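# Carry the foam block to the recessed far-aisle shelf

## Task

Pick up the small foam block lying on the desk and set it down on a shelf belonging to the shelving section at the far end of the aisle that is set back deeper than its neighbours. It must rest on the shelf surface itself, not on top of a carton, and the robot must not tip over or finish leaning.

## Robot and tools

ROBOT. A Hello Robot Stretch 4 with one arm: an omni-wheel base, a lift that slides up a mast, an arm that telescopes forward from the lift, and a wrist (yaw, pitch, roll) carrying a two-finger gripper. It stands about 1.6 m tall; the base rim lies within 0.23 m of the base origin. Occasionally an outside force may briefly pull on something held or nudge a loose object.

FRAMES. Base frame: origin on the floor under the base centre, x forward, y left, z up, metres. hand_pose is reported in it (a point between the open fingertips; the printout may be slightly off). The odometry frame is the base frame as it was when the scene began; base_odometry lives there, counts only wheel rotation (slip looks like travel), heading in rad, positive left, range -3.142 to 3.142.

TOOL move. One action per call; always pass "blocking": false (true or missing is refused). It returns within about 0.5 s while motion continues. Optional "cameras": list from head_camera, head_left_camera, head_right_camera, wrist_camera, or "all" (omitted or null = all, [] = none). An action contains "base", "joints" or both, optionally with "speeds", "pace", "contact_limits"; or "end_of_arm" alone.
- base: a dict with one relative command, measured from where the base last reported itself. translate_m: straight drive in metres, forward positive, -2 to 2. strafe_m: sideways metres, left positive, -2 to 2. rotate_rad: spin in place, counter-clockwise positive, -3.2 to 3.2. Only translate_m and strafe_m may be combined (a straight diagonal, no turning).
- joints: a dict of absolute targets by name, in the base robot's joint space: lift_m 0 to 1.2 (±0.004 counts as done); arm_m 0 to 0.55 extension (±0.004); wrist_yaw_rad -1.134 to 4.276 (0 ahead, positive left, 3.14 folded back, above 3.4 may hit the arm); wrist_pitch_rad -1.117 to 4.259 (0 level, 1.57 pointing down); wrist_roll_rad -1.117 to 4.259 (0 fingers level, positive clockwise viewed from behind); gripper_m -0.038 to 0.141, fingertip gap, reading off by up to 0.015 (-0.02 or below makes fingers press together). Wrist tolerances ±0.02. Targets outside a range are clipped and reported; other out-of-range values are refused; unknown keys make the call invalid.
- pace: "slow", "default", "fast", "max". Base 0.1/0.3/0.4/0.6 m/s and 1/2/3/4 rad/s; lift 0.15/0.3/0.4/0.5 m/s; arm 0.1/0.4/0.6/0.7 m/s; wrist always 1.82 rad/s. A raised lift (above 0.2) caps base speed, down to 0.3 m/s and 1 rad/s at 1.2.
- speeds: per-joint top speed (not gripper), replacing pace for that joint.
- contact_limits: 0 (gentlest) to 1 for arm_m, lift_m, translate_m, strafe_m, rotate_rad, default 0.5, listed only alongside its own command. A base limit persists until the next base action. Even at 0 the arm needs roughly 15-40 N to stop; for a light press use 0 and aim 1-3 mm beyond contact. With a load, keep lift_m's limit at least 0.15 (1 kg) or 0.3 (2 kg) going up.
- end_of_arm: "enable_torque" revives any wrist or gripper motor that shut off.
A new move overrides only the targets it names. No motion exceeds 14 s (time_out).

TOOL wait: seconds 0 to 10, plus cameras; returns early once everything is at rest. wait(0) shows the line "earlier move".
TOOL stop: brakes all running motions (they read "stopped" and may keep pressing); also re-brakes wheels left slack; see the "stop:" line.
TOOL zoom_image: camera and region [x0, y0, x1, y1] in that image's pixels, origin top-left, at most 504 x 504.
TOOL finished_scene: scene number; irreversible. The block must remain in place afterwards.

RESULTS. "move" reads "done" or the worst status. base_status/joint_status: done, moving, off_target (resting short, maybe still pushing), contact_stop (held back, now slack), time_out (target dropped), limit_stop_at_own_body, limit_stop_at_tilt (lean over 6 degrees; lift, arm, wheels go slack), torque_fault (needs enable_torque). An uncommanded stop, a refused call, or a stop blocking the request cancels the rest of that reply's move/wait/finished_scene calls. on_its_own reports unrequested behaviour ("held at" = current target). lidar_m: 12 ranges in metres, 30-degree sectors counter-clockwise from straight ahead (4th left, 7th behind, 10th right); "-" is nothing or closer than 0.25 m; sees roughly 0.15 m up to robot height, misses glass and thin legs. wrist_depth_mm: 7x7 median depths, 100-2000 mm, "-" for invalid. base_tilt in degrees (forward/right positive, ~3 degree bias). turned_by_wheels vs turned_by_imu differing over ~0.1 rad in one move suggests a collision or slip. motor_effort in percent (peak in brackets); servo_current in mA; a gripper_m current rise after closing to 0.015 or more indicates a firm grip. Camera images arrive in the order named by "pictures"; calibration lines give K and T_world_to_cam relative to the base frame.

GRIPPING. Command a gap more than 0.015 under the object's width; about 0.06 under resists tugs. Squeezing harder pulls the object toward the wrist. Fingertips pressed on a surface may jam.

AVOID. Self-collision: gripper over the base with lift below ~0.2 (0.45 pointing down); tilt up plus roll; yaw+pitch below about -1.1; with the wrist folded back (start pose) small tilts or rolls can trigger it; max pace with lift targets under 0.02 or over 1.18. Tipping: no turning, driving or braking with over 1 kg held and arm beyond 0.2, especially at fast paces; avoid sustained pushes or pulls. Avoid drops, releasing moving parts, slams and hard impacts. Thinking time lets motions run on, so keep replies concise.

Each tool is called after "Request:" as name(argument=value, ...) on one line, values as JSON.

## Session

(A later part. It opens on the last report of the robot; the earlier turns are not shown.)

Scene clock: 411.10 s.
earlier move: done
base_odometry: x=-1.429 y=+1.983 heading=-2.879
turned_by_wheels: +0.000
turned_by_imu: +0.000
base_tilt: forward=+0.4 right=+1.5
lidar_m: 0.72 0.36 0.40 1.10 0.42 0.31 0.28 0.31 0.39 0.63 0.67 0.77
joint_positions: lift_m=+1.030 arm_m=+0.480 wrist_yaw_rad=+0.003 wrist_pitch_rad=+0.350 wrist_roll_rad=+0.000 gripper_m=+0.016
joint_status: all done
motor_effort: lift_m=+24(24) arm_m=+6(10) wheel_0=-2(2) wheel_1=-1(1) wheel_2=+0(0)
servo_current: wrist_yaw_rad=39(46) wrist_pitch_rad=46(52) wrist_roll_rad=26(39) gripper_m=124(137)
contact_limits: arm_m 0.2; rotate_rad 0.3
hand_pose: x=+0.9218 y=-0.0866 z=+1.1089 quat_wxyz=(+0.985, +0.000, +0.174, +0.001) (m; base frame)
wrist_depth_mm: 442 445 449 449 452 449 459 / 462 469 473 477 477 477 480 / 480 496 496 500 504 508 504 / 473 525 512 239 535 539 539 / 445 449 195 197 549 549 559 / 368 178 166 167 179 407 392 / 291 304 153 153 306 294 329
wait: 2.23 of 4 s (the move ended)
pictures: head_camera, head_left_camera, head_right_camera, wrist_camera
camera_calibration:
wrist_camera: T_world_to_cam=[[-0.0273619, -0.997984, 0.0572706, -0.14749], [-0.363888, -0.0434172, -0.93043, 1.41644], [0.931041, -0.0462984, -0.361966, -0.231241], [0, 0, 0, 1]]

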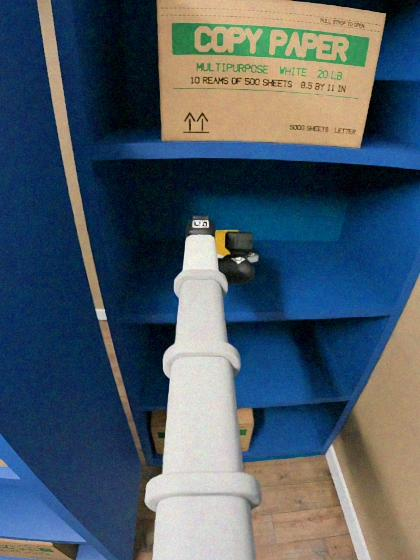

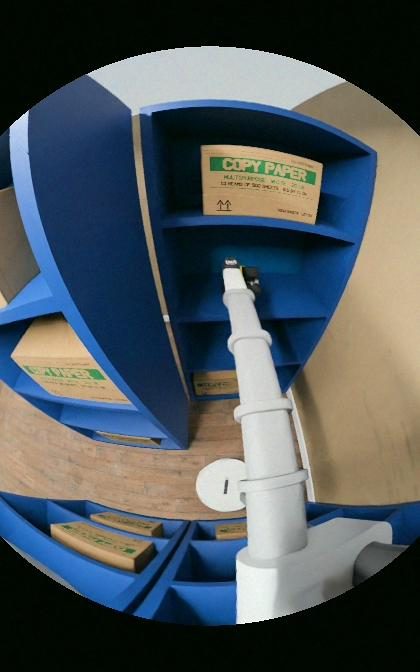

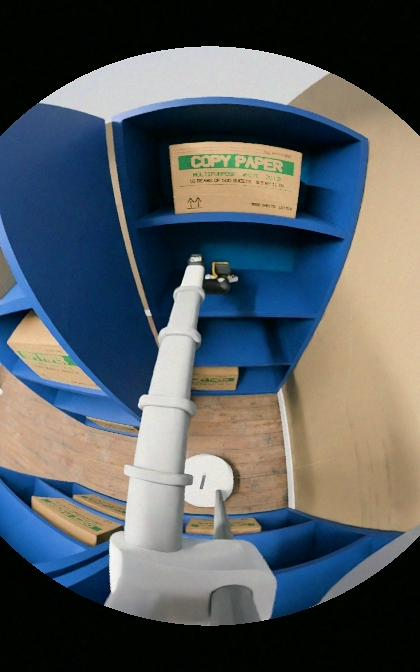

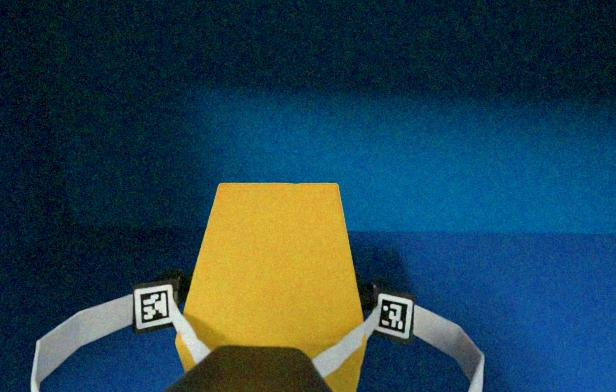

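Request:
move(joints={"lift_m": 0.955}, pace="slow", contact_limits={"lift_m": 0.2}, blocking=false, cameras=[])

Request:
wait(seconds=2)

Scene clock: 427.77 s.
move: moving
base_odometry: x=-1.429 y=+1.983 heading=-2.879
turned_by_wheels: +0.000
turned_by_imu: -0.001
base_tilt: forward=+0.2 right=+1.3
lidar_m: 0.70 0.37 0.41 1.08 0.44 0.32 0.28 0.30 0.42 0.64 0.65 0.77
joint_positions: lift_m=+1.004 arm_m=+0.480 wrist_yaw_rad=+0.003 wrist_pitch_rad=+0.350 wrist_roll_rad=+0.000 gripper_m=+0.016
joint_status: lift_m moving
measured_speeds: translate_m=+0.000 strafe_m=+0.000 rotate_rad=+0.000 lift_m=-0.099 arm_m=+0.000 wrist_yaw_rad=+0.000 wrist_pitch_rad=+0.000 wrist_roll_rad=+0.000
motor_effort: lift_m=+12(24) arm_m=+6(6) wheel_0=-1(2) wheel_1=-1(1) wheel_2=+0(0)
servo_current: wrist_yaw_rad=39(46) wrist_pitch_rad=52(52) wrist_roll_rad=26(33) gripper_m=124(130)
contact_limits: arm_m 0.2; lift_m 0.2; rotate_rad 0.3
hand_pose: x=+0.9218 y=-0.0866 z=+1.0836 quat_wxyz=(+0.985, +0.000, +0.174, +0.001) (m; base frame)
wrist_depth_mm: 442 445 445 449 449 452 459 / 462 466 469 473 477 480 480 / 480 496 500 500 504 508 508 / 473 521 512 239 535 539 539 / 424 427 202 197 430 433 433 / 334 178 166 167 179 353 355 / 266 277 153 153 277 268 298
pictures: none

Scene clock: 428.77 s.
earlier move: done
base_odometry: x=-1.429 y=+1.983 heading=-2.879
turned_by_wheels: +0.000
turned_by_imu: +0.000
base_tilt: forward=+0.3 right=+1.3
lidar_m: 0.73 0.39 0.39 1.12 0.44 0.29 0.30 0.32 0.41 0.63 0.67 0.75
joint_positions: lift_m=+0.955 arm_m=+0.480 wrist_yaw_rad=+0.003 wrist_pitch_rad=+0.350 wrist_roll_rad=+0.000 gripper_m=+0.016
joint_status: all done
motor_effort: lift_m=+14(24) arm_m=+6(6) wheel_0=-1(2) wheel_1=-1(1) wheel_2=+0(0)
servo_current: wrist_yaw_rad=33(46) wrist_pitch_rad=39(52) wrist_roll_rad=26(33) gripper_m=124(130)
contact_limits: arm_m 0.2; lift_m 0.2; rotate_rad 0.3
hand_pose: x=+0.9218 y=-0.0866 z=+1.0348 quat_wxyz=(+0.985, +0.000, +0.174, +0.001) (m; base frame)
wrist_depth_mm: 442 445 449 449 452 452 459 / 459 466 473 469 473 477 480 / 480 496 492 504 504 508 504 / 427 427 402 239 452 525 525 / 327 332 202 197 347 351 353 / 257 178 166 167 180 271 272 / 202 214 153 153 213 206 230
wait: 1.00 of 2 s (the move ended)
pictures: head_camera, head_left_camera, head_right_camera, wrist_camera
camera_calibration:
wrist_camera: T_world_to_cam=[[-0.0273619, -0.997984, 0.0572705, -0.143244], [-0.363888, -0.0434171, -0.93043, 1.34747], [0.931041, -0.0462984, -0.361966, -0.258073], [0, 0, 0, 1]]

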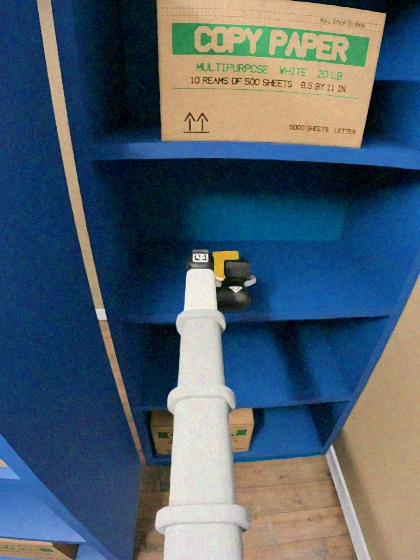

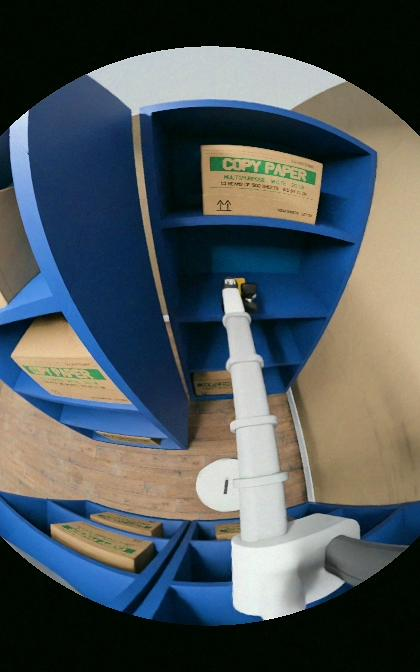

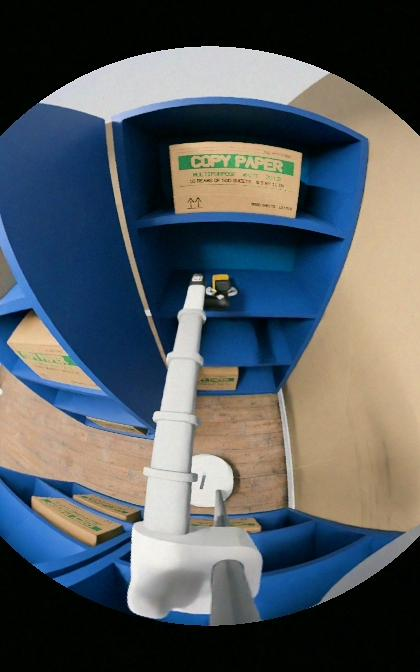

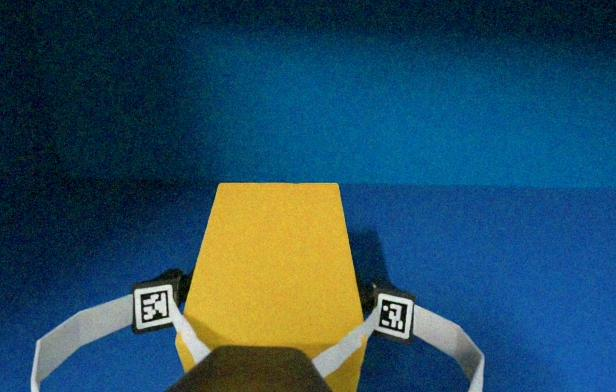

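Request:
zoom_image(camera="wrist_camera", region=[150, 160, 400, 392])

Request:
zoom_image(camera="head_right_camera", region=[160, 240, 270, 340])

Request:
zoom_image(camera="head_camera", region=[150, 220, 290, 340])

Scaled by 2.016.

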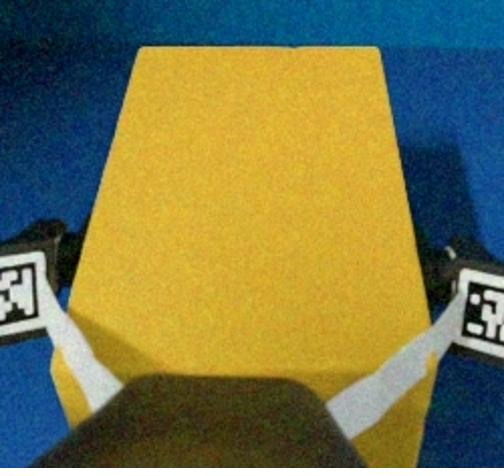

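Scaled by 4.582 from the camera's 420x672 image, which has a finer 600x960 frame.

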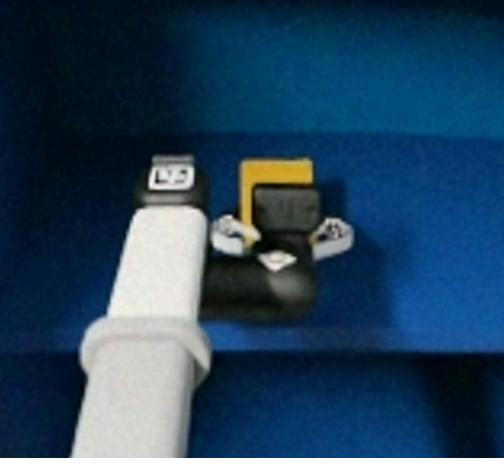

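Scaled by 3.600 from the camera's 420x560 image, which has a finer 1200x1600 frame.

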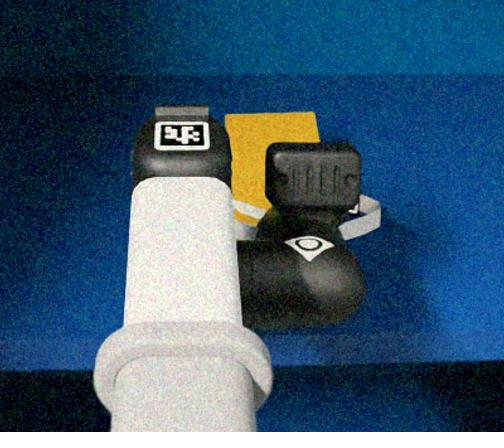

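Request:
move(joints={"lift_m": 1.04}, blocking=false, cameras=[])

Request:
wait(seconds=1.5, cameras=[])

Request:
move(joints={"wrist_pitch_rad": 0.64}, speeds={"wrist_pitch_rad": 0.4}, blocking=false, cameras=[])

Request:
wait(seconds=2)

Scene clock: 503.23 s.
move: moving
base_odometry: x=-1.429 y=+1.983 heading=-2.879
turned_by_wheels: +0.000
turned_by_imu: -0.001
base_tilt: forward=+0.4 right=+1.4
lidar_m: 0.72 0.38 0.42 1.11 0.44 0.32 0.29 0.29 0.39 0.63 0.67 0.77
joint_positions: lift_m=+0.994 arm_m=+0.480 wrist_yaw_rad=+0.003 wrist_pitch_rad=+0.350 wrist_roll_rad=+0.000 gripper_m=+0.016
joint_status: lift_m moving
measured_speeds: translate_m=+0.000 strafe_m=+0.000 rotate_rad=+0.000 lift_m=+0.149 arm_m=+0.000 wrist_yaw_rad=+0.000 wrist_pitch_rad=+0.000 wrist_roll_rad=+0.000
motor_effort: lift_m=+26(27) arm_m=+6(6) wheel_0=-1(2) wheel_1=-1(1) wheel_2=+0(0)
servo_current: wrist_yaw_rad=33(46) wrist_pitch_rad=39(46) wrist_roll_rad=26(33) gripper_m=117(130)
contact_limits: arm_m 0.2; rotate_rad 0.3
hand_pose: x=+0.9218 y=-0.0866 z=+1.0731 quat_wxyz=(+0.985, +0.000, +0.174, +0.001) (m; base frame)
wrist_depth_mm: 442 445 445 449 452 455 455 / 462 469 469 469 477 480 477 / 484 496 496 504 504 504 504 / 469 521 249 240 525 525 539 / 389 394 202 197 413 413 418 / 306 176 166 167 179 322 338 / 242 254 153 154 253 244 273
pictures: none

Scene clock: 504.07 s.
earlier move: done
base_odometry: x=-1.429 y=+1.983 heading=-2.879
turned_by_wheels: +0.000
turned_by_imu: +0.000
base_tilt: forward=+0.4 right=+1.3
lidar_m: 0.71 0.39 0.40 1.12 0.42 0.32 0.28 0.32 0.39 0.64 0.68 0.78
joint_positions: lift_m=+1.040 arm_m=+0.480 wrist_yaw_rad=+0.003 wrist_pitch_rad=+0.350 wrist_roll_rad=+0.000 gripper_m=+0.016
joint_status: all done
motor_effort: lift_m=+24(27) arm_m=+6(6) wheel_0=-1(2) wheel_1=-1(1) wheel_2=+0(0)
servo_current: wrist_yaw_rad=39(46) wrist_pitch_rad=39(52) wrist_roll_rad=20(33) gripper_m=124(137)
contact_limits: arm_m 0.2; rotate_rad 0.3
hand_pose: x=+0.9218 y=-0.0866 z=+1.1189 quat_wxyz=(+0.985, +0.000, +0.174, +0.001) (m; base frame)
wrist_depth_mm: 442 442 445 449 445 452 455 / 462 469 469 473 477 477 477 / 480 492 496 500 504 508 508 / 469 525 517 238 535 535 539 / 449 544 195 197 554 - - / 382 178 166 167 179 404 407 / 303 319 153 153 317 306 342
wait: 0.83 of 1.5 s (the move ended)
pictures: none

Scene clock: 504.57 s.
move: moving
base_odometry: x=-1.429 y=+1.983 heading=-2.879
turned_by_wheels: +0.000
turned_by_imu: +0.000
base_tilt: forward=+0.4 right=+1.5
lidar_m: 0.72 0.35 0.41 1.08 0.42 0.31 0.29 0.30 0.41 0.63 0.64 0.77
joint_positions: lift_m=+1.040 arm_m=+0.480 wrist_yaw_rad=+0.003 wrist_pitch_rad=+0.524 wrist_roll_rad=+0.000 gripper_m=+0.016
joint_status: wrist_pitch_rad moving
measured_speeds: translate_m=+0.000 strafe_m=+0.000 rotate_rad=+0.000 lift_m=+0.000 arm_m=+0.000 wrist_yaw_rad=+0.000 wrist_pitch_rad=+0.400 wrist_roll_rad=+0.000
motor_effort: lift_m=+24(24) arm_m=+6(6) wheel_0=-1(2) wheel_1=-1(1) wheel_2=+0(0)
servo_current: wrist_yaw_rad=39(46) wrist_pitch_rad=46(59) wrist_roll_rad=26(33) gripper_m=130(130)
contact_limits: arm_m 0.2; rotate_rad 0.3
hand_pose: x=+0.9006 y=-0.0867 z=+1.0735 quat_wxyz=(+0.966, +0.000, +0.259, +0.001) (m; base frame)
wrist_depth_mm: 439 442 445 445 445 449 459 / 466 473 480 477 484 480 484 / 473 521 521 521 525 521 525 / 442 445 247 238 445 449 559 / 370 375 202 197 389 389 394 / 306 178 166 167 179 324 336 / 255 266 153 153 265 259 283
pictures: none

Scene clock: 505.20 s.
earlier move: done
base_odometry: x=-1.429 y=+1.983 heading=-2.879
turned_by_wheels: +0.000
turned_by_imu: +0.000
base_tilt: forward=+0.4 right=+1.4
lidar_m: 0.72 0.39 0.38 1.07 0.41 0.30 0.30 0.31 0.39 0.64 0.68 0.75
joint_positions: lift_m=+1.040 arm_m=+0.480 wrist_yaw_rad=+0.003 wrist_pitch_rad=+0.640 wrist_roll_rad=+0.000 gripper_m=+0.016
joint_status: all done
motor_effort: lift_m=+24(24) arm_m=+6(6) wheel_0=-1(2) wheel_1=-1(1) wheel_2=+0(0)
servo_current: wrist_yaw_rad=46(46) wrist_pitch_rad=52(59) wrist_roll_rad=33(33) gripper_m=124(130)
contact_limits: arm_m 0.2; rotate_rad 0.3
hand_pose: x=+0.8823 y=-0.0868 z=+1.0457 quat_wxyz=(+0.949, +0.000, +0.314, +0.001) (m; base frame)
wrist_depth_mm: 439 449 452 455 452 455 466 / 466 496 496 500 500 504 500 / 436 439 442 449 455 462 530 / 368 373 349 239 387 389 394 / 309 310 203 197 324 325 329 / 265 176 167 167 180 279 279 / 226 236 153 153 236 231 250
wait: 0.63 of 2 s (the move ended)
pictures: head_camera, head_left_camera, head_right_camera, wrist_camera
camera_calibration:
wrist_camera: T_world_to_cam=[[-0.0097534, -0.997933, 0.0635208, -0.167132], [-0.614363, -0.0441401, -0.787788, 1.41503], [0.788963, -0.0467084, -0.612662, 0.170122], [0, 0, 0, 1]]

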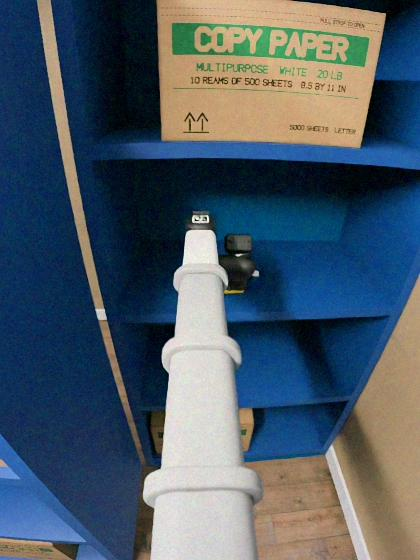

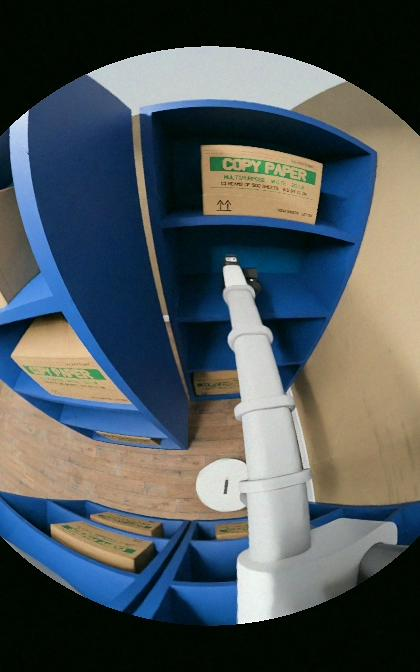

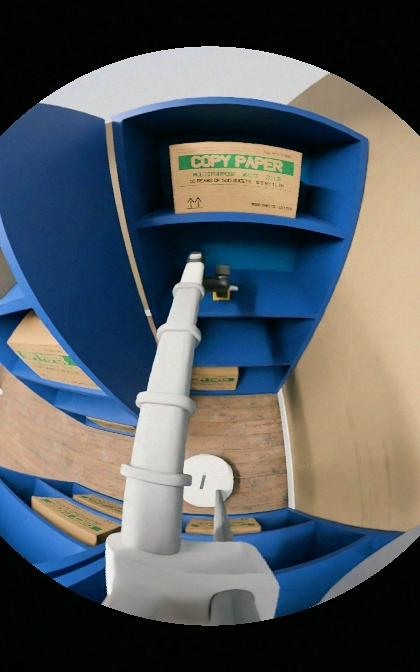

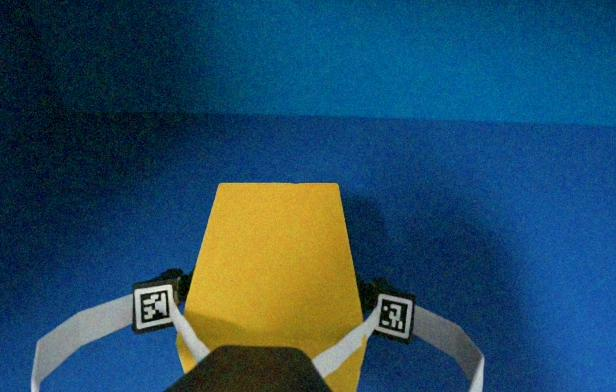

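Request:
move(joints={"lift_m": 1.022}, pace="slow", contact_limits={"lift_m": 0.2}, blocking=false, cameras=[])

Request:
wait(seconds=1, cameras=[])

Request:
move(joints={"gripper_m": 0.045}, pace="slow", blocking=false, cameras=[])

Request:
wait(seconds=2.5, cameras=["wrist_camera", "head_camera"])

Scene clock: 551.33 s.
move: moving
base_odometry: x=-1.429 y=+1.983 heading=-2.879
turned_by_wheels: +0.000
turned_by_imu: -0.001
base_tilt: forward=+0.5 right=+1.3
lidar_m: 0.73 0.40 0.39 1.11 0.42 0.31 0.27 0.31 0.40 0.62 0.66 0.78
joint_positions: lift_m=+1.023 arm_m=+0.480 wrist_yaw_rad=+0.003 wrist_pitch_rad=+0.640 wrist_roll_rad=+0.000 gripper_m=+0.016
joint_status: lift_m moving
measured_speeds: translate_m=+0.000 strafe_m=+0.000 rotate_rad=+0.000 lift_m=-0.021 arm_m=+0.000 wrist_yaw_rad=+0.000 wrist_pitch_rad=+0.000 wrist_roll_rad=+0.000
motor_effort: lift_m=+12(22) arm_m=+6(6) wheel_0=-2(2) wheel_1=-1(1) wheel_2=+0(0)
servo_current: wrist_yaw_rad=33(46) wrist_pitch_rad=39(46) wrist_roll_rad=33(33) gripper_m=117(130)
contact_limits: arm_m 0.2; lift_m 0.2; rotate_rad 0.3
hand_pose: x=+0.8823 y=-0.0868 z=+1.0293 quat_wxyz=(+0.949, +0.000, +0.314, +0.001) (m; base frame)
wrist_depth_mm: 439 449 455 459 455 452 466 / 469 492 496 500 500 500 500 / 424 424 430 424 427 436 442 / 342 345 327 239 362 366 368 / 286 291 202 197 300 303 306 / 247 177 166 167 181 260 260 / 211 220 153 153 220 216 234
pictures: none

Scene clock: 551.73 s.
earlier move: done
base_odometry: x=-1.429 y=+1.983 heading=-2.879
turned_by_wheels: +0.000
turned_by_imu: +0.000
base_tilt: forward=+0.4 right=+1.3
lidar_m: 0.71 0.39 0.38 1.09 0.44 0.28 0.27 0.32 0.41 0.64 0.66 0.77
joint_positions: lift_m=+1.022 arm_m=+0.480 wrist_yaw_rad=+0.003 wrist_pitch_rad=+0.640 wrist_roll_rad=+0.000 gripper_m=+0.016
joint_status: all done
motor_effort: lift_m=+14(22) arm_m=+6(6) wheel_0=-1(2) wheel_1=-1(1) wheel_2=+0(0)
servo_current: wrist_yaw_rad=39(46) wrist_pitch_rad=52(52) wrist_roll_rad=33(33) gripper_m=124(137)
contact_limits: arm_m 0.2; lift_m 0.2; rotate_rad 0.3
hand_pose: x=+0.8823 y=-0.0868 z=+1.0285 quat_wxyz=(+0.949, +0.000, +0.314, +0.001) (m; base frame)
wrist_depth_mm: 439 452 452 455 455 455 466 / 466 492 496 496 500 504 504 / 421 424 430 433 424 436 439 / 340 343 324 239 355 362 368 / 286 289 202 197 298 301 303 / 245 178 166 167 180 258 259 / 210 218 153 153 218 213 231
wait: 0.40 of 1 s (the move ended)
pictures: none

Scene clock: 552.23 s.
move: moving
base_odometry: x=-1.429 y=+1.983 heading=-2.879
turned_by_wheels: +0.000
turned_by_imu: +0.000
base_tilt: forward=+0.4 right=+1.4
lidar_m: 0.72 0.39 0.41 1.09 0.43 0.31 0.30 0.29 0.40 0.64 0.67 0.76
joint_positions: lift_m=+1.022 arm_m=+0.480 wrist_yaw_rad=+0.003 wrist_pitch_rad=+0.640 wrist_roll_rad=+0.000 gripper_m=+0.026
joint_status: gripper_m moving
motor_effort: lift_m=+14(14) arm_m=+6(6) wheel_0=-1(2) wheel_1=-1(1) wheel_2=+0(0)
servo_current: wrist_yaw_rad=33(52) wrist_pitch_rad=26(52) wrist_roll_rad=26(33) gripper_m=33(124)
contact_limits: arm_m 0.2; lift_m 0.2; rotate_rad 0.3
hand_pose: x=+0.8823 y=-0.0868 z=+1.0285 quat_wxyz=(+0.949, +0.000, +0.314, +0.001) (m; base frame)
wrist_depth_mm: 442 449 452 452 455 455 462 / 466 492 496 500 500 500 500 / 421 421 430 436 424 433 439 / 340 343 324 242 355 362 366 / 283 289 204 199 298 301 304 / 244 182 168 168 181 264 259 / 211 218 154 155 224 220 231
pictures: none

Scene clock: 553.20 s.
earlier move: done
base_odometry: x=-1.429 y=+1.983 heading=-2.879
turned_by_wheels: +0.000
turned_by_imu: +0.000
base_tilt: forward=+0.3 right=+1.3
lidar_m: 0.72 0.39 0.40 1.12 0.43 0.30 0.28 0.32 0.40 0.64 0.67 0.76
joint_positions: lift_m=+1.022 arm_m=+0.480 wrist_yaw_rad=+0.003 wrist_pitch_rad=+0.640 wrist_roll_rad=+0.000 gripper_m=+0.045
joint_status: all done
motor_effort: lift_m=+14(14) arm_m=+6(6) wheel_0=-1(2) wheel_1=-1(1) wheel_2=+0(0)
servo_current: wrist_yaw_rad=46(52) wrist_pitch_rad=39(52) wrist_roll_rad=26(39) gripper_m=46(124)
contact_limits: arm_m 0.2; lift_m 0.2; rotate_rad 0.3
hand_pose: x=+0.8823 y=-0.0868 z=+1.0285 quat_wxyz=(+0.949, +0.000, +0.314, +0.001) (m; base frame)
wrist_depth_mm: 442 452 455 455 455 455 466 / 466 492 492 500 504 500 504 / 418 424 430 436 424 433 439 / 340 343 334 246 357 362 366 / 285 289 208 203 297 301 306 / 244 187 176 172 187 258 259 / 213 217 161 162 224 225 230
wait: 0.97 of 2.5 s (the move ended)
pictures: head_camera, wrist_camera
camera_calibration:
wrist_camera: T_world_to_cam=[[-0.00974745, -0.997933, 0.063522, -0.166048], [-0.614435, -0.0441403, -0.787731, 1.4015], [0.788907, -0.0467085, -0.612735, 0.159742], [0, 0, 0, 1]]

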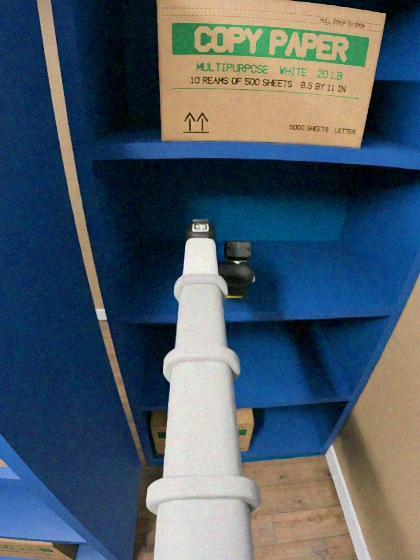

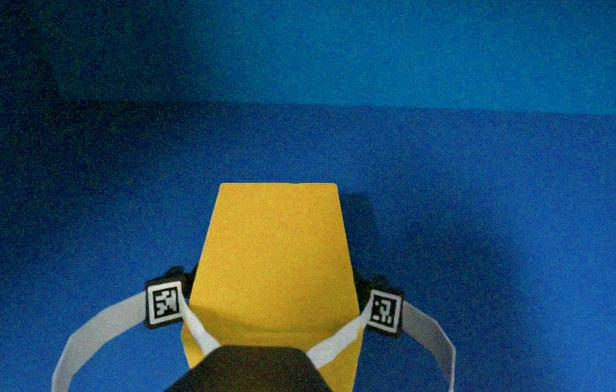

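Request:
move(joints={"lift_m": 1.013}, pace="slow", contact_limits={"lift_m": 0.1}, blocking=false, cameras=[])

Request:
wait(seconds=1, cameras=["wrist_camera"])

Request:
move(joints={"gripper_m": 0.065}, pace="slow", blocking=false, cameras=[])

Request:
wait(seconds=2, cameras=["wrist_camera", "head_camera"])

Scene clock: 568.83 s.
move: moving
base_odometry: x=-1.429 y=+1.983 heading=-2.879
turned_by_wheels: +0.000
turned_by_imu: -0.001
base_tilt: forward=+0.3 right=+1.5
lidar_m: 0.71 0.39 0.38 1.08 0.43 0.30 0.30 0.32 0.37 0.63 0.66 0.75
joint_positions: lift_m=+1.014 arm_m=+0.480 wrist_yaw_rad=+0.003 wrist_pitch_rad=+0.640 wrist_roll_rad=+0.000 gripper_m=+0.045
joint_status: lift_m moving
motor_effort: lift_m=+11(14) arm_m=+6(6) wheel_0=-1(1) wheel_1=+0(1) wheel_2=+0(0)
servo_current: wrist_yaw_rad=26(39) wrist_pitch_rad=46(52) wrist_roll_rad=33(33) gripper_m=33(52)
contact_limits: arm_m 0.2; lift_m 0.1; rotate_rad 0.3
hand_pose: x=+0.8823 y=-0.0868 z=+1.0196 quat_wxyz=(+0.949, +0.000, +0.314, +0.001) (m; base frame)
wrist_depth_mm: 442 449 452 455 455 455 462 / 469 492 496 496 496 504 500 / 410 418 421 427 433 427 427 / 332 336 325 244 351 353 359 / 278 282 207 202 291 294 296 / 238 189 175 172 185 251 252 / 209 211 162 163 217 218 224
pictures: none

Scene clock: 569.03 s.
earlier move: done
base_odometry: x=-1.429 y=+1.983 heading=-2.879
turned_by_wheels: +0.000
turned_by_imu: +0.000
base_tilt: forward=+0.5 right=+1.3
lidar_m: 0.71 0.39 0.40 1.07 0.42 0.30 0.28 0.30 0.38 0.62 0.65 0.75
joint_positions: lift_m=+1.014 arm_m=+0.480 wrist_yaw_rad=+0.003 wrist_pitch_rad=+0.640 wrist_roll_rad=+0.000 gripper_m=+0.045
joint_status: all done
motor_effort: lift_m=+13(14) arm_m=+6(6) wheel_0=-1(1) wheel_1=-1(1) wheel_2=+0(0)
servo_current: wrist_yaw_rad=46(46) wrist_pitch_rad=39(52) wrist_roll_rad=26(33) gripper_m=46(52)
contact_limits: arm_m 0.2; lift_m 0.1; rotate_rad 0.3
hand_pose: x=+0.8823 y=-0.0868 z=+1.0196 quat_wxyz=(+0.949, +0.000, +0.314, +0.001) (m; base frame)
wrist_depth_mm: 442 449 452 452 455 455 466 / 469 492 492 500 496 500 500 / 413 415 421 421 433 424 427 / 332 338 325 244 349 353 359 / 278 282 206 202 290 293 296 / 239 189 176 172 186 252 251 / 209 211 162 163 216 218 224
wait: 0.20 of 1 s (the move ended)
pictures: wrist_camera
camera_calibration:
wrist_camera: T_world_to_cam=[[-0.00974744, -0.997933, 0.0635219, -0.165482], [-0.614435, -0.0441403, -0.787731, 1.39448], [0.788907, -0.0467085, -0.612735, 0.15428], [0, 0, 0, 1]]

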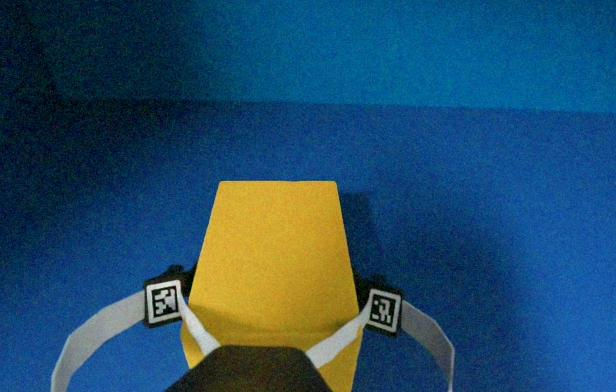

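Scene clock: 569.53 s.
move: moving
base_odometry: x=-1.429 y=+1.983 heading=-2.879
turned_by_wheels: +0.000
turned_by_imu: +0.000
base_tilt: forward=+0.3 right=+1.4
lidar_m: 0.72 0.40 0.38 1.06 0.41 0.31 0.29 0.32 0.40 0.63 0.66 0.77
joint_positions: lift_m=+1.014 arm_m=+0.480 wrist_yaw_rad=+0.003 wrist_pitch_rad=+0.640 wrist_roll_rad=+0.000 gripper_m=+0.056
joint_status: gripper_m moving
motor_effort: lift_m=+13(13) arm_m=+6(6) wheel_0=-1(1) wheel_1=-1(1) wheel_2=+0(0)
servo_current: wrist_yaw_rad=39(46) wrist_pitch_rad=39(59) wrist_roll_rad=26(33) gripper_m=20(98)
contact_limits: arm_m 0.2; lift_m 0.1; rotate_rad 0.3
hand_pose: x=+0.8823 y=-0.0868 z=+1.0196 quat_wxyz=(+0.949, +0.000, +0.314, +0.001) (m; base frame)
wrist_depth_mm: 445 449 452 455 455 459 469 / 473 492 496 496 500 504 504 / 413 421 421 424 436 424 433 / 332 338 325 245 351 353 359 / 278 281 208 204 290 296 296 / 238 190 173 174 187 252 251 / 212 211 166 166 213 219 225
pictures: none

Scene clock: 570.20 s.
earlier move: done
base_odometry: x=-1.429 y=+1.983 heading=-2.879
turned_by_wheels: +0.000
turned_by_imu: +0.000
base_tilt: forward=+0.4 right=+1.3
lidar_m: 0.71 0.37 0.39 1.11 0.45 0.29 0.28 0.30 0.39 0.63 0.68 0.78
joint_positions: lift_m=+1.014 arm_m=+0.480 wrist_yaw_rad=+0.003 wrist_pitch_rad=+0.640 wrist_roll_rad=+0.000 gripper_m=+0.065
joint_status: all done
motor_effort: lift_m=+13(13) arm_m=+6(6) wheel_0=-1(1) wheel_1=-1(1) wheel_2=+0(0)
servo_current: wrist_yaw_rad=39(46) wrist_pitch_rad=46(59) wrist_roll_rad=26(33) gripper_m=46(98)
contact_limits: arm_m 0.2; lift_m 0.1; rotate_rad 0.3
hand_pose: x=+0.8823 y=-0.0868 z=+1.0196 quat_wxyz=(+0.949, +0.000, +0.314, +0.001) (m; base frame)
wrist_depth_mm: 445 449 452 455 455 455 469 / 477 488 496 500 500 504 512 / 413 418 421 430 436 424 433 / 332 336 325 244 349 353 359 / 278 282 208 205 291 294 297 / 239 191 178 176 193 251 252 / 213 207 173 170 212 219 224
wait: 0.67 of 2 s (the move ended)
pictures: head_camera, wrist_camera
camera_calibration:
wrist_camera: T_world_to_cam=[[-0.00974738, -0.997933, 0.0635219, -0.165482], [-0.614436, -0.0441403, -0.787731, 1.39448], [0.788907, -0.0467084, -0.612735, 0.15428], [0, 0, 0, 1]]

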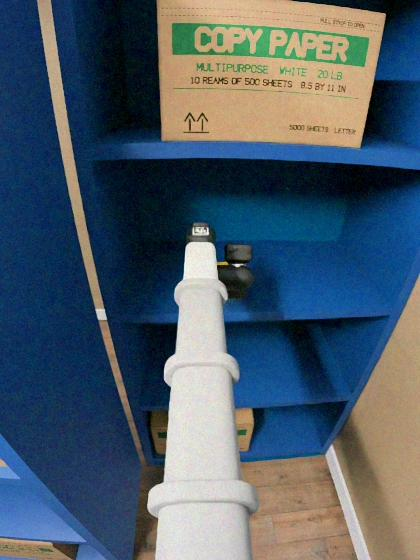

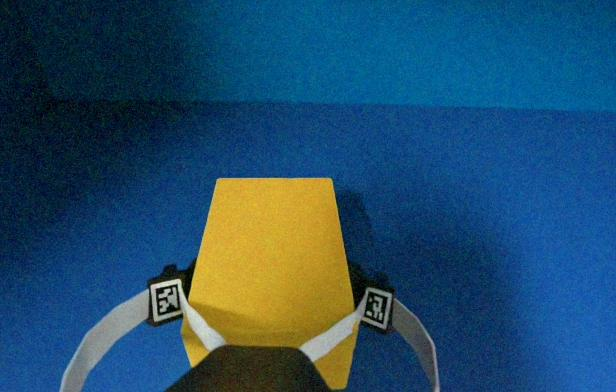

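Request:
move(joints={"lift_m": 1.009}, pace="slow", contact_limits={"lift_m": 0.1}, blocking=false, cameras=[])

Request:
wait(seconds=1, cameras=["wrist_camera"])

Scene clock: 582.20 s.
move: moving
base_odometry: x=-1.429 y=+1.983 heading=-2.879
turned_by_wheels: +0.000
turned_by_imu: -0.001
base_tilt: forward=+0.3 right=+1.2
lidar_m: 0.71 0.39 0.39 1.13 0.44 0.29 0.29 0.31 0.40 0.61 0.66 0.76
joint_positions: lift_m=+1.010 arm_m=+0.480 wrist_yaw_rad=+0.003 wrist_pitch_rad=+0.640 wrist_roll_rad=+0.000 gripper_m=+0.065
joint_status: lift_m moving
motor_effort: lift_m=+10(13) arm_m=+6(6) wheel_0=-1(2) wheel_1=-1(1) wheel_2=+0(0)
servo_current: wrist_yaw_rad=39(46) wrist_pitch_rad=33(52) wrist_roll_rad=26(26) gripper_m=46(52)
contact_limits: arm_m 0.2; lift_m 0.1; rotate_rad 0.3
hand_pose: x=+0.8823 y=-0.0868 z=+1.0158 quat_wxyz=(+0.949, +0.000, +0.314, +0.001) (m; base frame)
wrist_depth_mm: 442 445 452 455 459 459 469 / 477 488 492 496 500 500 508 / 415 421 427 433 424 430 439 / 332 340 327 247 351 357 362 / 279 283 209 204 291 296 297 / 238 229 178 174 192 251 252 / 213 206 173 169 216 218 224
pictures: none

Scene clock: 582.27 s.
earlier move: done
base_odometry: x=-1.429 y=+1.983 heading=-2.879
turned_by_wheels: +0.000
turned_by_imu: +0.000
base_tilt: forward=+0.3 right=+1.3
lidar_m: 0.71 0.39 0.39 1.12 0.42 0.32 0.28 0.29 0.36 0.63 0.66 0.77
joint_positions: lift_m=+1.010 arm_m=+0.480 wrist_yaw_rad=+0.003 wrist_pitch_rad=+0.640 wrist_roll_rad=+0.000 gripper_m=+0.065
joint_status: all done
motor_effort: lift_m=+10(13) arm_m=+6(6) wheel_0=-1(2) wheel_1=-1(1) wheel_2=+0(0)
servo_current: wrist_yaw_rad=46(46) wrist_pitch_rad=39(52) wrist_roll_rad=33(33) gripper_m=46(52)
contact_limits: arm_m 0.2; lift_m 0.1; rotate_rad 0.3
hand_pose: x=+0.8823 y=-0.0868 z=+1.0158 quat_wxyz=(+0.949, +0.000, +0.314, +0.001) (m; base frame)
wrist_depth_mm: 442 445 452 455 459 459 466 / 477 484 496 496 500 500 504 / 418 418 427 433 421 430 436 / 336 338 327 246 353 357 362 / 278 282 209 204 293 296 297 / 239 229 178 175 191 252 252 / 213 207 172 169 216 219 224
wait: 0.07 of 1 s (the move ended)
pictures: wrist_camera
camera_calibration:
wrist_camera: T_world_to_cam=[[-0.00974808, -0.997933, 0.0635219, -0.16524], [-0.614436, -0.0441399, -0.787731, 1.39149], [0.788907, -0.046709, -0.612735, 0.151949], [0, 0, 0, 1]]

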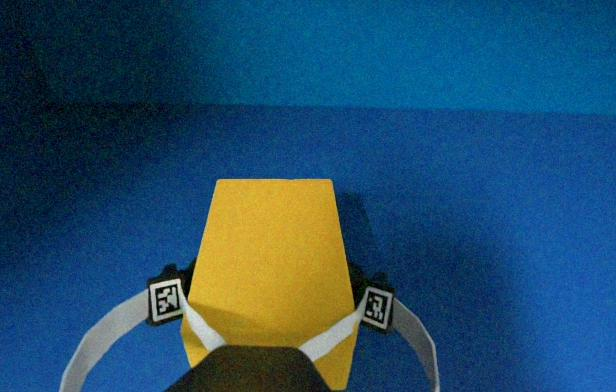

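Request:
move(joints={"lift_m": 1.018}, pace="slow", blocking=false, cameras=[])

Request:
wait(seconds=1, cameras=["wrist_camera"])

Scene clock: 589.33 s.
move: moving
base_odometry: x=-1.429 y=+1.983 heading=-2.879
turned_by_wheels: +0.000
turned_by_imu: -0.001
base_tilt: forward=+0.5 right=+1.3
lidar_m: 0.72 0.37 0.40 1.09 0.42 0.32 0.27 0.32 0.40 0.62 0.67 0.79
joint_positions: lift_m=+1.018 arm_m=+0.480 wrist_yaw_rad=+0.003 wrist_pitch_rad=+0.640 wrist_roll_rad=+0.000 gripper_m=+0.065
joint_status: lift_m moving
motor_effort: lift_m=+24(24) arm_m=+6(6) wheel_0=-1(1) wheel_1=-1(1) wheel_2=+0(0)
servo_current: wrist_yaw_rad=39(46) wrist_pitch_rad=46(52) wrist_roll_rad=26(33) gripper_m=39(52)
contact_limits: arm_m 0.2; rotate_rad 0.3
hand_pose: x=+0.8823 y=-0.0868 z=+1.0236 quat_wxyz=(+0.949, +0.000, +0.314, +0.001) (m; base frame)
wrist_depth_mm: 445 452 452 452 455 459 466 / 473 492 496 500 500 508 508 / 413 421 421 427 433 424 427 / 330 338 327 247 349 355 359 / 279 283 211 205 291 296 298 / 239 191 179 176 191 254 254 / 216 208 173 170 213 221 226
pictures: none

Scene clock: 589.53 s.
earlier move: done
base_odometry: x=-1.429 y=+1.983 heading=-2.879
turned_by_wheels: +0.000
turned_by_imu: +0.000
base_tilt: forward=+0.4 right=+1.4
lidar_m: 0.72 0.38 0.40 1.08 0.44 0.32 0.28 0.31 0.41 0.64 0.66 0.77
joint_positions: lift_m=+1.018 arm_m=+0.480 wrist_yaw_rad=+0.003 wrist_pitch_rad=+0.640 wrist_roll_rad=+0.000 gripper_m=+0.065
joint_status: all done
motor_effort: lift_m=+24(24) arm_m=+6(6) wheel_0=-1(1) wheel_1=-1(1) wheel_2=+0(0)
servo_current: wrist_yaw_rad=39(46) wrist_pitch_rad=46(52) wrist_roll_rad=33(33) gripper_m=33(52)
contact_limits: arm_m 0.2; rotate_rad 0.3
hand_pose: x=+0.8823 y=-0.0868 z=+1.0236 quat_wxyz=(+0.949, +0.000, +0.314, +0.001) (m; base frame)
wrist_depth_mm: 445 449 455 455 455 459 469 / 473 492 496 500 500 504 508 / 415 415 421 427 436 427 430 / 334 340 327 246 349 353 362 / 279 283 211 205 293 296 298 / 239 192 179 176 190 254 254 / 216 209 173 170 215 221 227
wait: 0.20 of 1 s (the move ended)
pictures: wrist_camera
camera_calibration:
wrist_camera: T_world_to_cam=[[-0.00974858, -0.997933, 0.0635219, -0.165738], [-0.614435, -0.0441396, -0.787731, 1.39767], [0.788907, -0.0467094, -0.612735, 0.156758], [0, 0, 0, 1]]

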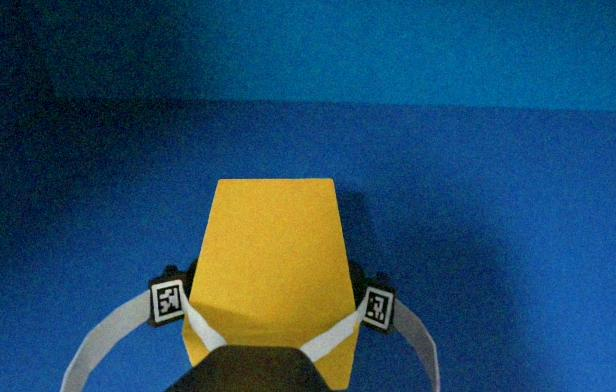

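Request:
move(joints={"gripper_m": 0.08}, pace="slow", blocking=false, cameras=[])

Request:
wait(seconds=1.5, cameras=["wrist_camera", "head_camera"])

Scene clock: 594.30 s.
move: moving
base_odometry: x=-1.429 y=+1.983 heading=-2.879
turned_by_wheels: +0.000
turned_by_imu: -0.001
base_tilt: forward=+0.5 right=+1.3
lidar_m: 0.72 0.39 0.41 1.11 0.45 0.30 0.27 0.31 0.39 0.62 0.64 0.78
joint_positions: lift_m=+1.018 arm_m=+0.480 wrist_yaw_rad=+0.003 wrist_pitch_rad=+0.640 wrist_roll_rad=+0.000 gripper_m=+0.075
joint_status: gripper_m moving
motor_effort: lift_m=+24(24) arm_m=+6(6) wheel_0=-1(1) wheel_1=-1(1) wheel_2=+0(0)
servo_current: wrist_yaw_rad=39(52) wrist_pitch_rad=39(46) wrist_roll_rad=26(33) gripper_m=52(98)
contact_limits: arm_m 0.2; rotate_rad 0.3
hand_pose: x=+0.8823 y=-0.0868 z=+1.0236 quat_wxyz=(+0.949, +0.000, +0.314, +0.001) (m; base frame)
wrist_depth_mm: 442 449 452 455 455 459 473 / 473 496 496 500 504 504 508 / 410 415 421 427 433 427 430 / 332 338 327 246 349 357 359 / 278 283 211 206 291 294 297 / 239 229 180 176 198 252 253 / 215 209 176 174 218 226 227
pictures: none

Scene clock: 594.83 s.
earlier move: done
base_odometry: x=-1.429 y=+1.983 heading=-2.879
turned_by_wheels: +0.000
turned_by_imu: +0.000
base_tilt: forward=+0.3 right=+1.4
lidar_m: 0.73 0.40 0.41 1.13 0.43 0.30 0.28 0.32 0.39 0.63 0.67 0.76
joint_positions: lift_m=+1.018 arm_m=+0.480 wrist_yaw_rad=+0.003 wrist_pitch_rad=+0.640 wrist_roll_rad=+0.000 gripper_m=+0.080
joint_status: all done
motor_effort: lift_m=+24(24) arm_m=+6(6) wheel_0=-1(2) wheel_1=-1(1) wheel_2=+0(0)
servo_current: wrist_yaw_rad=39(52) wrist_pitch_rad=33(59) wrist_roll_rad=26(33) gripper_m=52(98)
contact_limits: arm_m 0.2; rotate_rad 0.3
hand_pose: x=+0.8823 y=-0.0868 z=+1.0237 quat_wxyz=(+0.949, +0.000, +0.314, +0.001) (m; base frame)
wrist_depth_mm: 442 449 452 455 459 462 469 / 480 492 492 500 508 508 508 / 413 418 421 427 433 427 430 / 334 338 327 247 353 357 359 / 279 285 212 207 294 297 300 / 240 229 176 178 200 253 255 / 216 209 177 176 219 226 228
wait: 0.53 of 1.5 s (the move ended)
pictures: head_camera, wrist_camera
camera_calibration:
wrist_camera: T_world_to_cam=[[-0.00974867, -0.997933, 0.063522, -0.165739], [-0.614436, -0.0441396, -0.787731, 1.39768], [0.788907, -0.0467095, -0.612735, 0.156763], [0, 0, 0, 1]]

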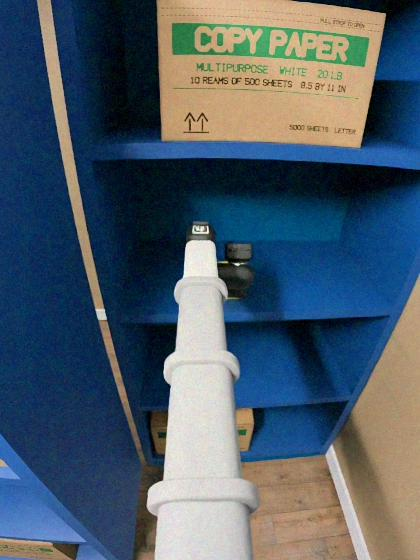

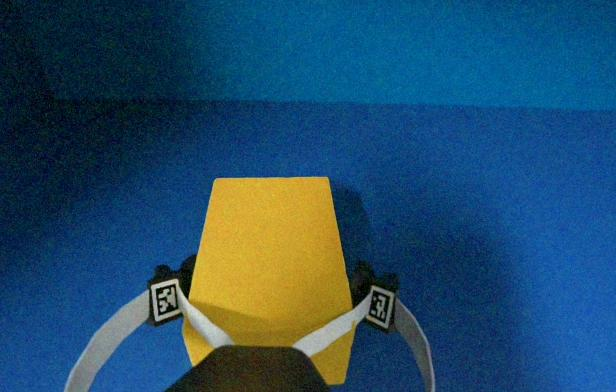

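Request:
move(joints={"gripper_m": 0.1}, pace="slow", blocking=false, cameras=[])

Request:
wait(seconds=2, cameras=["wrist_camera"])

Scene clock: 599.90 s.
move: moving
base_odometry: x=-1.429 y=+1.983 heading=-2.879
turned_by_wheels: +0.000
turned_by_imu: -0.001
base_tilt: forward=+0.4 right=+1.4
lidar_m: 0.72 0.39 0.41 1.09 0.42 0.30 0.28 0.31 0.41 0.62 0.67 0.75
joint_positions: lift_m=+1.018 arm_m=+0.480 wrist_yaw_rad=+0.003 wrist_pitch_rad=+0.640 wrist_roll_rad=+0.000 gripper_m=+0.090
joint_status: gripper_m moving
motor_effort: lift_m=+24(24) arm_m=+6(6) wheel_0=-1(2) wheel_1=-1(1) wheel_2=+0(0)
servo_current: wrist_yaw_rad=39(39) wrist_pitch_rad=46(52) wrist_roll_rad=26(33) gripper_m=59(85)
contact_limits: arm_m 0.2; rotate_rad 0.3
hand_pose: x=+0.8823 y=-0.0868 z=+1.0237 quat_wxyz=(+0.949, +0.000, +0.314, +0.001) (m; base frame)
wrist_depth_mm: 445 449 455 452 462 462 473 / 480 488 496 500 504 508 508 / 415 421 424 430 421 430 436 / 336 340 319 250 355 357 362 / 281 286 213 208 294 298 300 / 240 233 181 180 194 255 255 / 216 210 176 179 220 228 228
pictures: none

Scene clock: 600.67 s.
earlier move: done
base_odometry: x=-1.429 y=+1.983 heading=-2.879
turned_by_wheels: +0.000
turned_by_imu: +0.000
base_tilt: forward=+0.4 right=+1.3
lidar_m: 0.72 0.37 0.40 1.09 0.45 0.30 0.29 0.29 0.38 0.62 0.64 0.75
joint_positions: lift_m=+1.018 arm_m=+0.480 wrist_yaw_rad=+0.003 wrist_pitch_rad=+0.640 wrist_roll_rad=+0.000 gripper_m=+0.100
joint_status: all done
motor_effort: lift_m=+23(24) arm_m=+6(6) wheel_0=-1(2) wheel_1=-1(1) wheel_2=+0(0)
servo_current: wrist_yaw_rad=39(39) wrist_pitch_rad=52(52) wrist_roll_rad=33(39) gripper_m=39(85)
contact_limits: arm_m 0.2; rotate_rad 0.3
hand_pose: x=+0.8823 y=-0.0868 z=+1.0237 quat_wxyz=(+0.949, +0.000, +0.314, +0.001) (m; base frame)
wrist_depth_mm: 445 445 452 452 459 459 469 / 477 492 500 496 504 508 508 / 418 424 430 436 424 433 439 / 338 343 320 260 357 362 366 / 282 287 215 210 297 300 301 / 242 234 182 185 198 257 257 / 218 211 212 182 221 224 229
wait: 0.77 of 2 s (the move ended)
pictures: wrist_camera
camera_calibration:
wrist_camera: T_world_to_cam=[[-0.00974852, -0.997933, 0.0635219, -0.165745], [-0.614435, -0.0441396, -0.787731, 1.39775], [0.788907, -0.0467093, -0.612735, 0.156818], [0, 0, 0, 1]]

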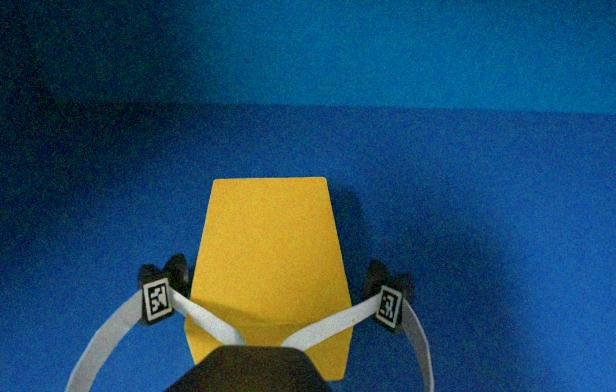

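Request:
move(joints={"gripper_m": 0.135}, pace="slow", blocking=false, cameras=[])

Request:
wait(seconds=2, cameras=["wrist_camera"])

Request:
move(joints={"lift_m": 1.12}, pace="slow", contact_limits={"lift_m": 0.35}, blocking=false, cameras=[])

Request:
wait(seconds=2, cameras=["wrist_camera", "head_camera"])

Scene clock: 610.37 s.
move: moving
base_odometry: x=-1.429 y=+1.983 heading=-2.879
turned_by_wheels: +0.000
turned_by_imu: -0.001
base_tilt: forward=+0.4 right=+1.3
lidar_m: 0.71 0.40 0.38 1.10 0.44 0.30 0.28 0.31 0.40 0.63 0.67 0.78
joint_positions: lift_m=+1.018 arm_m=+0.480 wrist_yaw_rad=+0.003 wrist_pitch_rad=+0.640 wrist_roll_rad=+0.000 gripper_m=+0.108
joint_status: gripper_m moving
motor_effort: lift_m=+23(23) arm_m=+6(6) wheel_0=-1(2) wheel_1=-1(1) wheel_2=+0(0)
servo_current: wrist_yaw_rad=33(39) wrist_pitch_rad=46(52) wrist_roll_rad=20(33) gripper_m=65(65)
contact_limits: arm_m 0.2; rotate_rad 0.3
hand_pose: x=+0.8823 y=-0.0868 z=+1.0238 quat_wxyz=(+0.949, +0.000, +0.314, +0.001) (m; base frame)
wrist_depth_mm: 442 449 452 455 459 462 469 / 473 488 492 496 504 508 508 / 424 427 433 421 430 439 442 / 343 345 325 263 357 362 368 / 285 290 216 212 300 301 304 / 244 235 182 186 200 257 259 / 219 212 185 183 223 224 231
pictures: none

Scene clock: 611.97 s.
earlier move: done
base_odometry: x=-1.429 y=+1.983 heading=-2.879
turned_by_wheels: +0.000
turned_by_imu: +0.000
base_tilt: forward=+0.3 right=+1.2
lidar_m: 0.72 0.38 0.38 1.12 0.40 0.31 0.30 0.32 0.41 0.62 0.68 0.76
joint_positions: lift_m=+1.018 arm_m=+0.480 wrist_yaw_rad=+0.003 wrist_pitch_rad=+0.640 wrist_roll_rad=+0.000 gripper_m=+0.135
joint_status: all done
motor_effort: lift_m=+23(23) arm_m=+6(6) wheel_0=-1(2) wheel_1=-1(1) wheel_2=+0(0)
servo_current: wrist_yaw_rad=33(46) wrist_pitch_rad=52(59) wrist_roll_rad=33(33) gripper_m=39(78)
contact_limits: arm_m 0.2; rotate_rad 0.3
hand_pose: x=+0.8823 y=-0.0868 z=+1.0238 quat_wxyz=(+0.949, +0.000, +0.314, +0.001) (m; base frame)
wrist_depth_mm: 445 445 452 455 455 462 469 / 477 484 496 500 500 504 508 / 427 430 436 424 433 439 442 / 343 347 324 264 362 366 370 / 286 291 217 212 298 304 306 / 244 198 181 186 208 258 259 / 219 217 188 190 224 225 230
wait: 1.60 of 2 s (the move ended)
pictures: wrist_camera
camera_calibration:
wrist_camera: T_world_to_cam=[[-0.00988936, -0.997931, 0.063522, -0.165654], [-0.614442, -0.044053, -0.787731, 1.39776], [0.7889, -0.0468208, -0.612735, 0.156827], [0, 0, 0, 1]]

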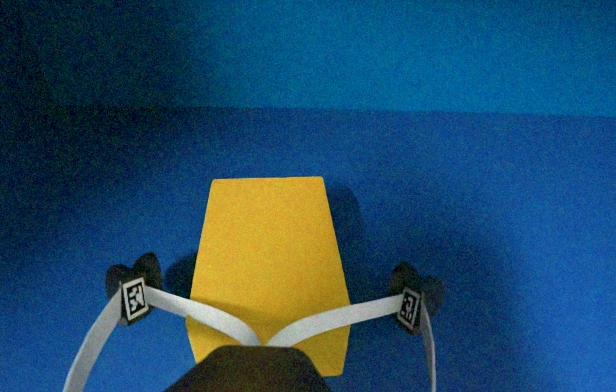

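Scene clock: 612.47 s.
move: moving
base_odometry: x=-1.429 y=+1.983 heading=-2.879
turned_by_wheels: +0.000
turned_by_imu: +0.000
base_tilt: forward=+0.3 right=+1.4
lidar_m: 0.72 0.38 0.42 1.13 0.47 0.31 0.27 0.31 0.39 0.62 0.66 0.77
joint_positions: lift_m=+1.044 arm_m=+0.480 wrist_yaw_rad=+0.003 wrist_pitch_rad=+0.640 wrist_roll_rad=+0.000 gripper_m=+0.135
joint_status: lift_m moving
measured_speeds: translate_m=+0.000 strafe_m=+0.000 rotate_rad=+0.000 lift_m=+0.099 arm_m=+0.000 wrist_yaw_rad=+0.000 wrist_pitch_rad=+0.000 wrist_roll_rad=+0.000
motor_effort: lift_m=+24(26) arm_m=+6(6) wheel_0=-1(1) wheel_1=-1(1) wheel_2=+0(0)
servo_current: wrist_yaw_rad=39(39) wrist_pitch_rad=52(52) wrist_roll_rad=26(33) gripper_m=46(52)
contact_limits: arm_m 0.2; lift_m 0.35; rotate_rad 0.3
hand_pose: x=+0.8823 y=-0.0868 z=+1.0498 quat_wxyz=(+0.949, +0.000, +0.314, +0.001) (m; base frame)
wrist_depth_mm: 449 449 452 455 459 455 466 / 477 492 500 500 504 508 504 / 433 439 445 449 459 466 535 / 366 370 362 370 387 389 397 / 307 314 250 236 324 325 329 / 265 198 206 203 200 277 279 / 237 231 191 193 242 243 249
pictures: none

Scene clock: 613.67 s.
earlier move: done
base_odometry: x=-1.429 y=+1.983 heading=-2.879
turned_by_wheels: +0.000
turned_by_imu: +0.000
base_tilt: forward=+0.5 right=+1.5
lidar_m: 0.69 0.41 0.39 1.07 0.44 0.32 0.30 0.31 0.42 0.64 0.67 0.76
joint_positions: lift_m=+1.120 arm_m=+0.480 wrist_yaw_rad=+0.003 wrist_pitch_rad=+0.640 wrist_roll_rad=+0.000 gripper_m=+0.135
joint_status: all done
motor_effort: lift_m=+24(27) arm_m=+6(6) wheel_0=-1(2) wheel_1=-1(1) wheel_2=+0(0)
servo_current: wrist_yaw_rad=26(46) wrist_pitch_rad=39(52) wrist_roll_rad=26(33) gripper_m=33(52)
contact_limits: arm_m 0.2; lift_m 0.35; rotate_rad 0.3
hand_pose: x=+0.8823 y=-0.0868 z=+1.1257 quat_wxyz=(+0.949, +0.000, +0.314, +0.001) (m; base frame)
wrist_depth_mm: 449 452 452 455 459 459 469 / 473 496 496 504 500 504 508 / 477 549 549 549 559 564 559 / 459 - - - - - - / 413 421 427 430 433 427 442 / 355 198 304 306 204 375 377 / 319 310 319 - 325 327 336
wait: 1.20 of 2 s (the move ended)
pictures: head_camera, wrist_camera
camera_calibration:
wrist_camera: T_world_to_cam=[[-0.0098896, -0.997931, 0.0635219, -0.172126], [-0.614442, -0.0440528, -0.787731, 1.47803], [0.7889, -0.0468209, -0.612735, 0.219261], [0, 0, 0, 1]]

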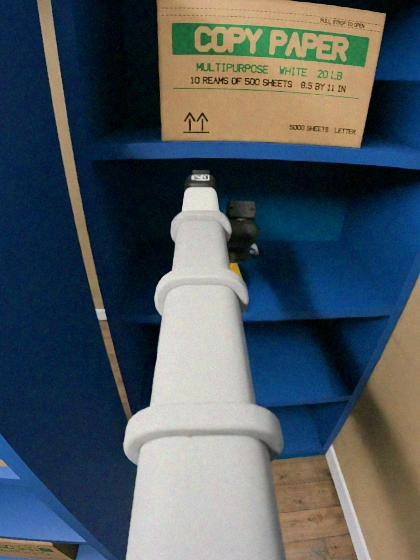

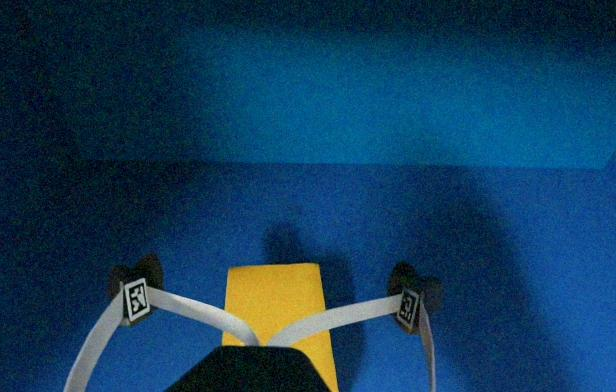

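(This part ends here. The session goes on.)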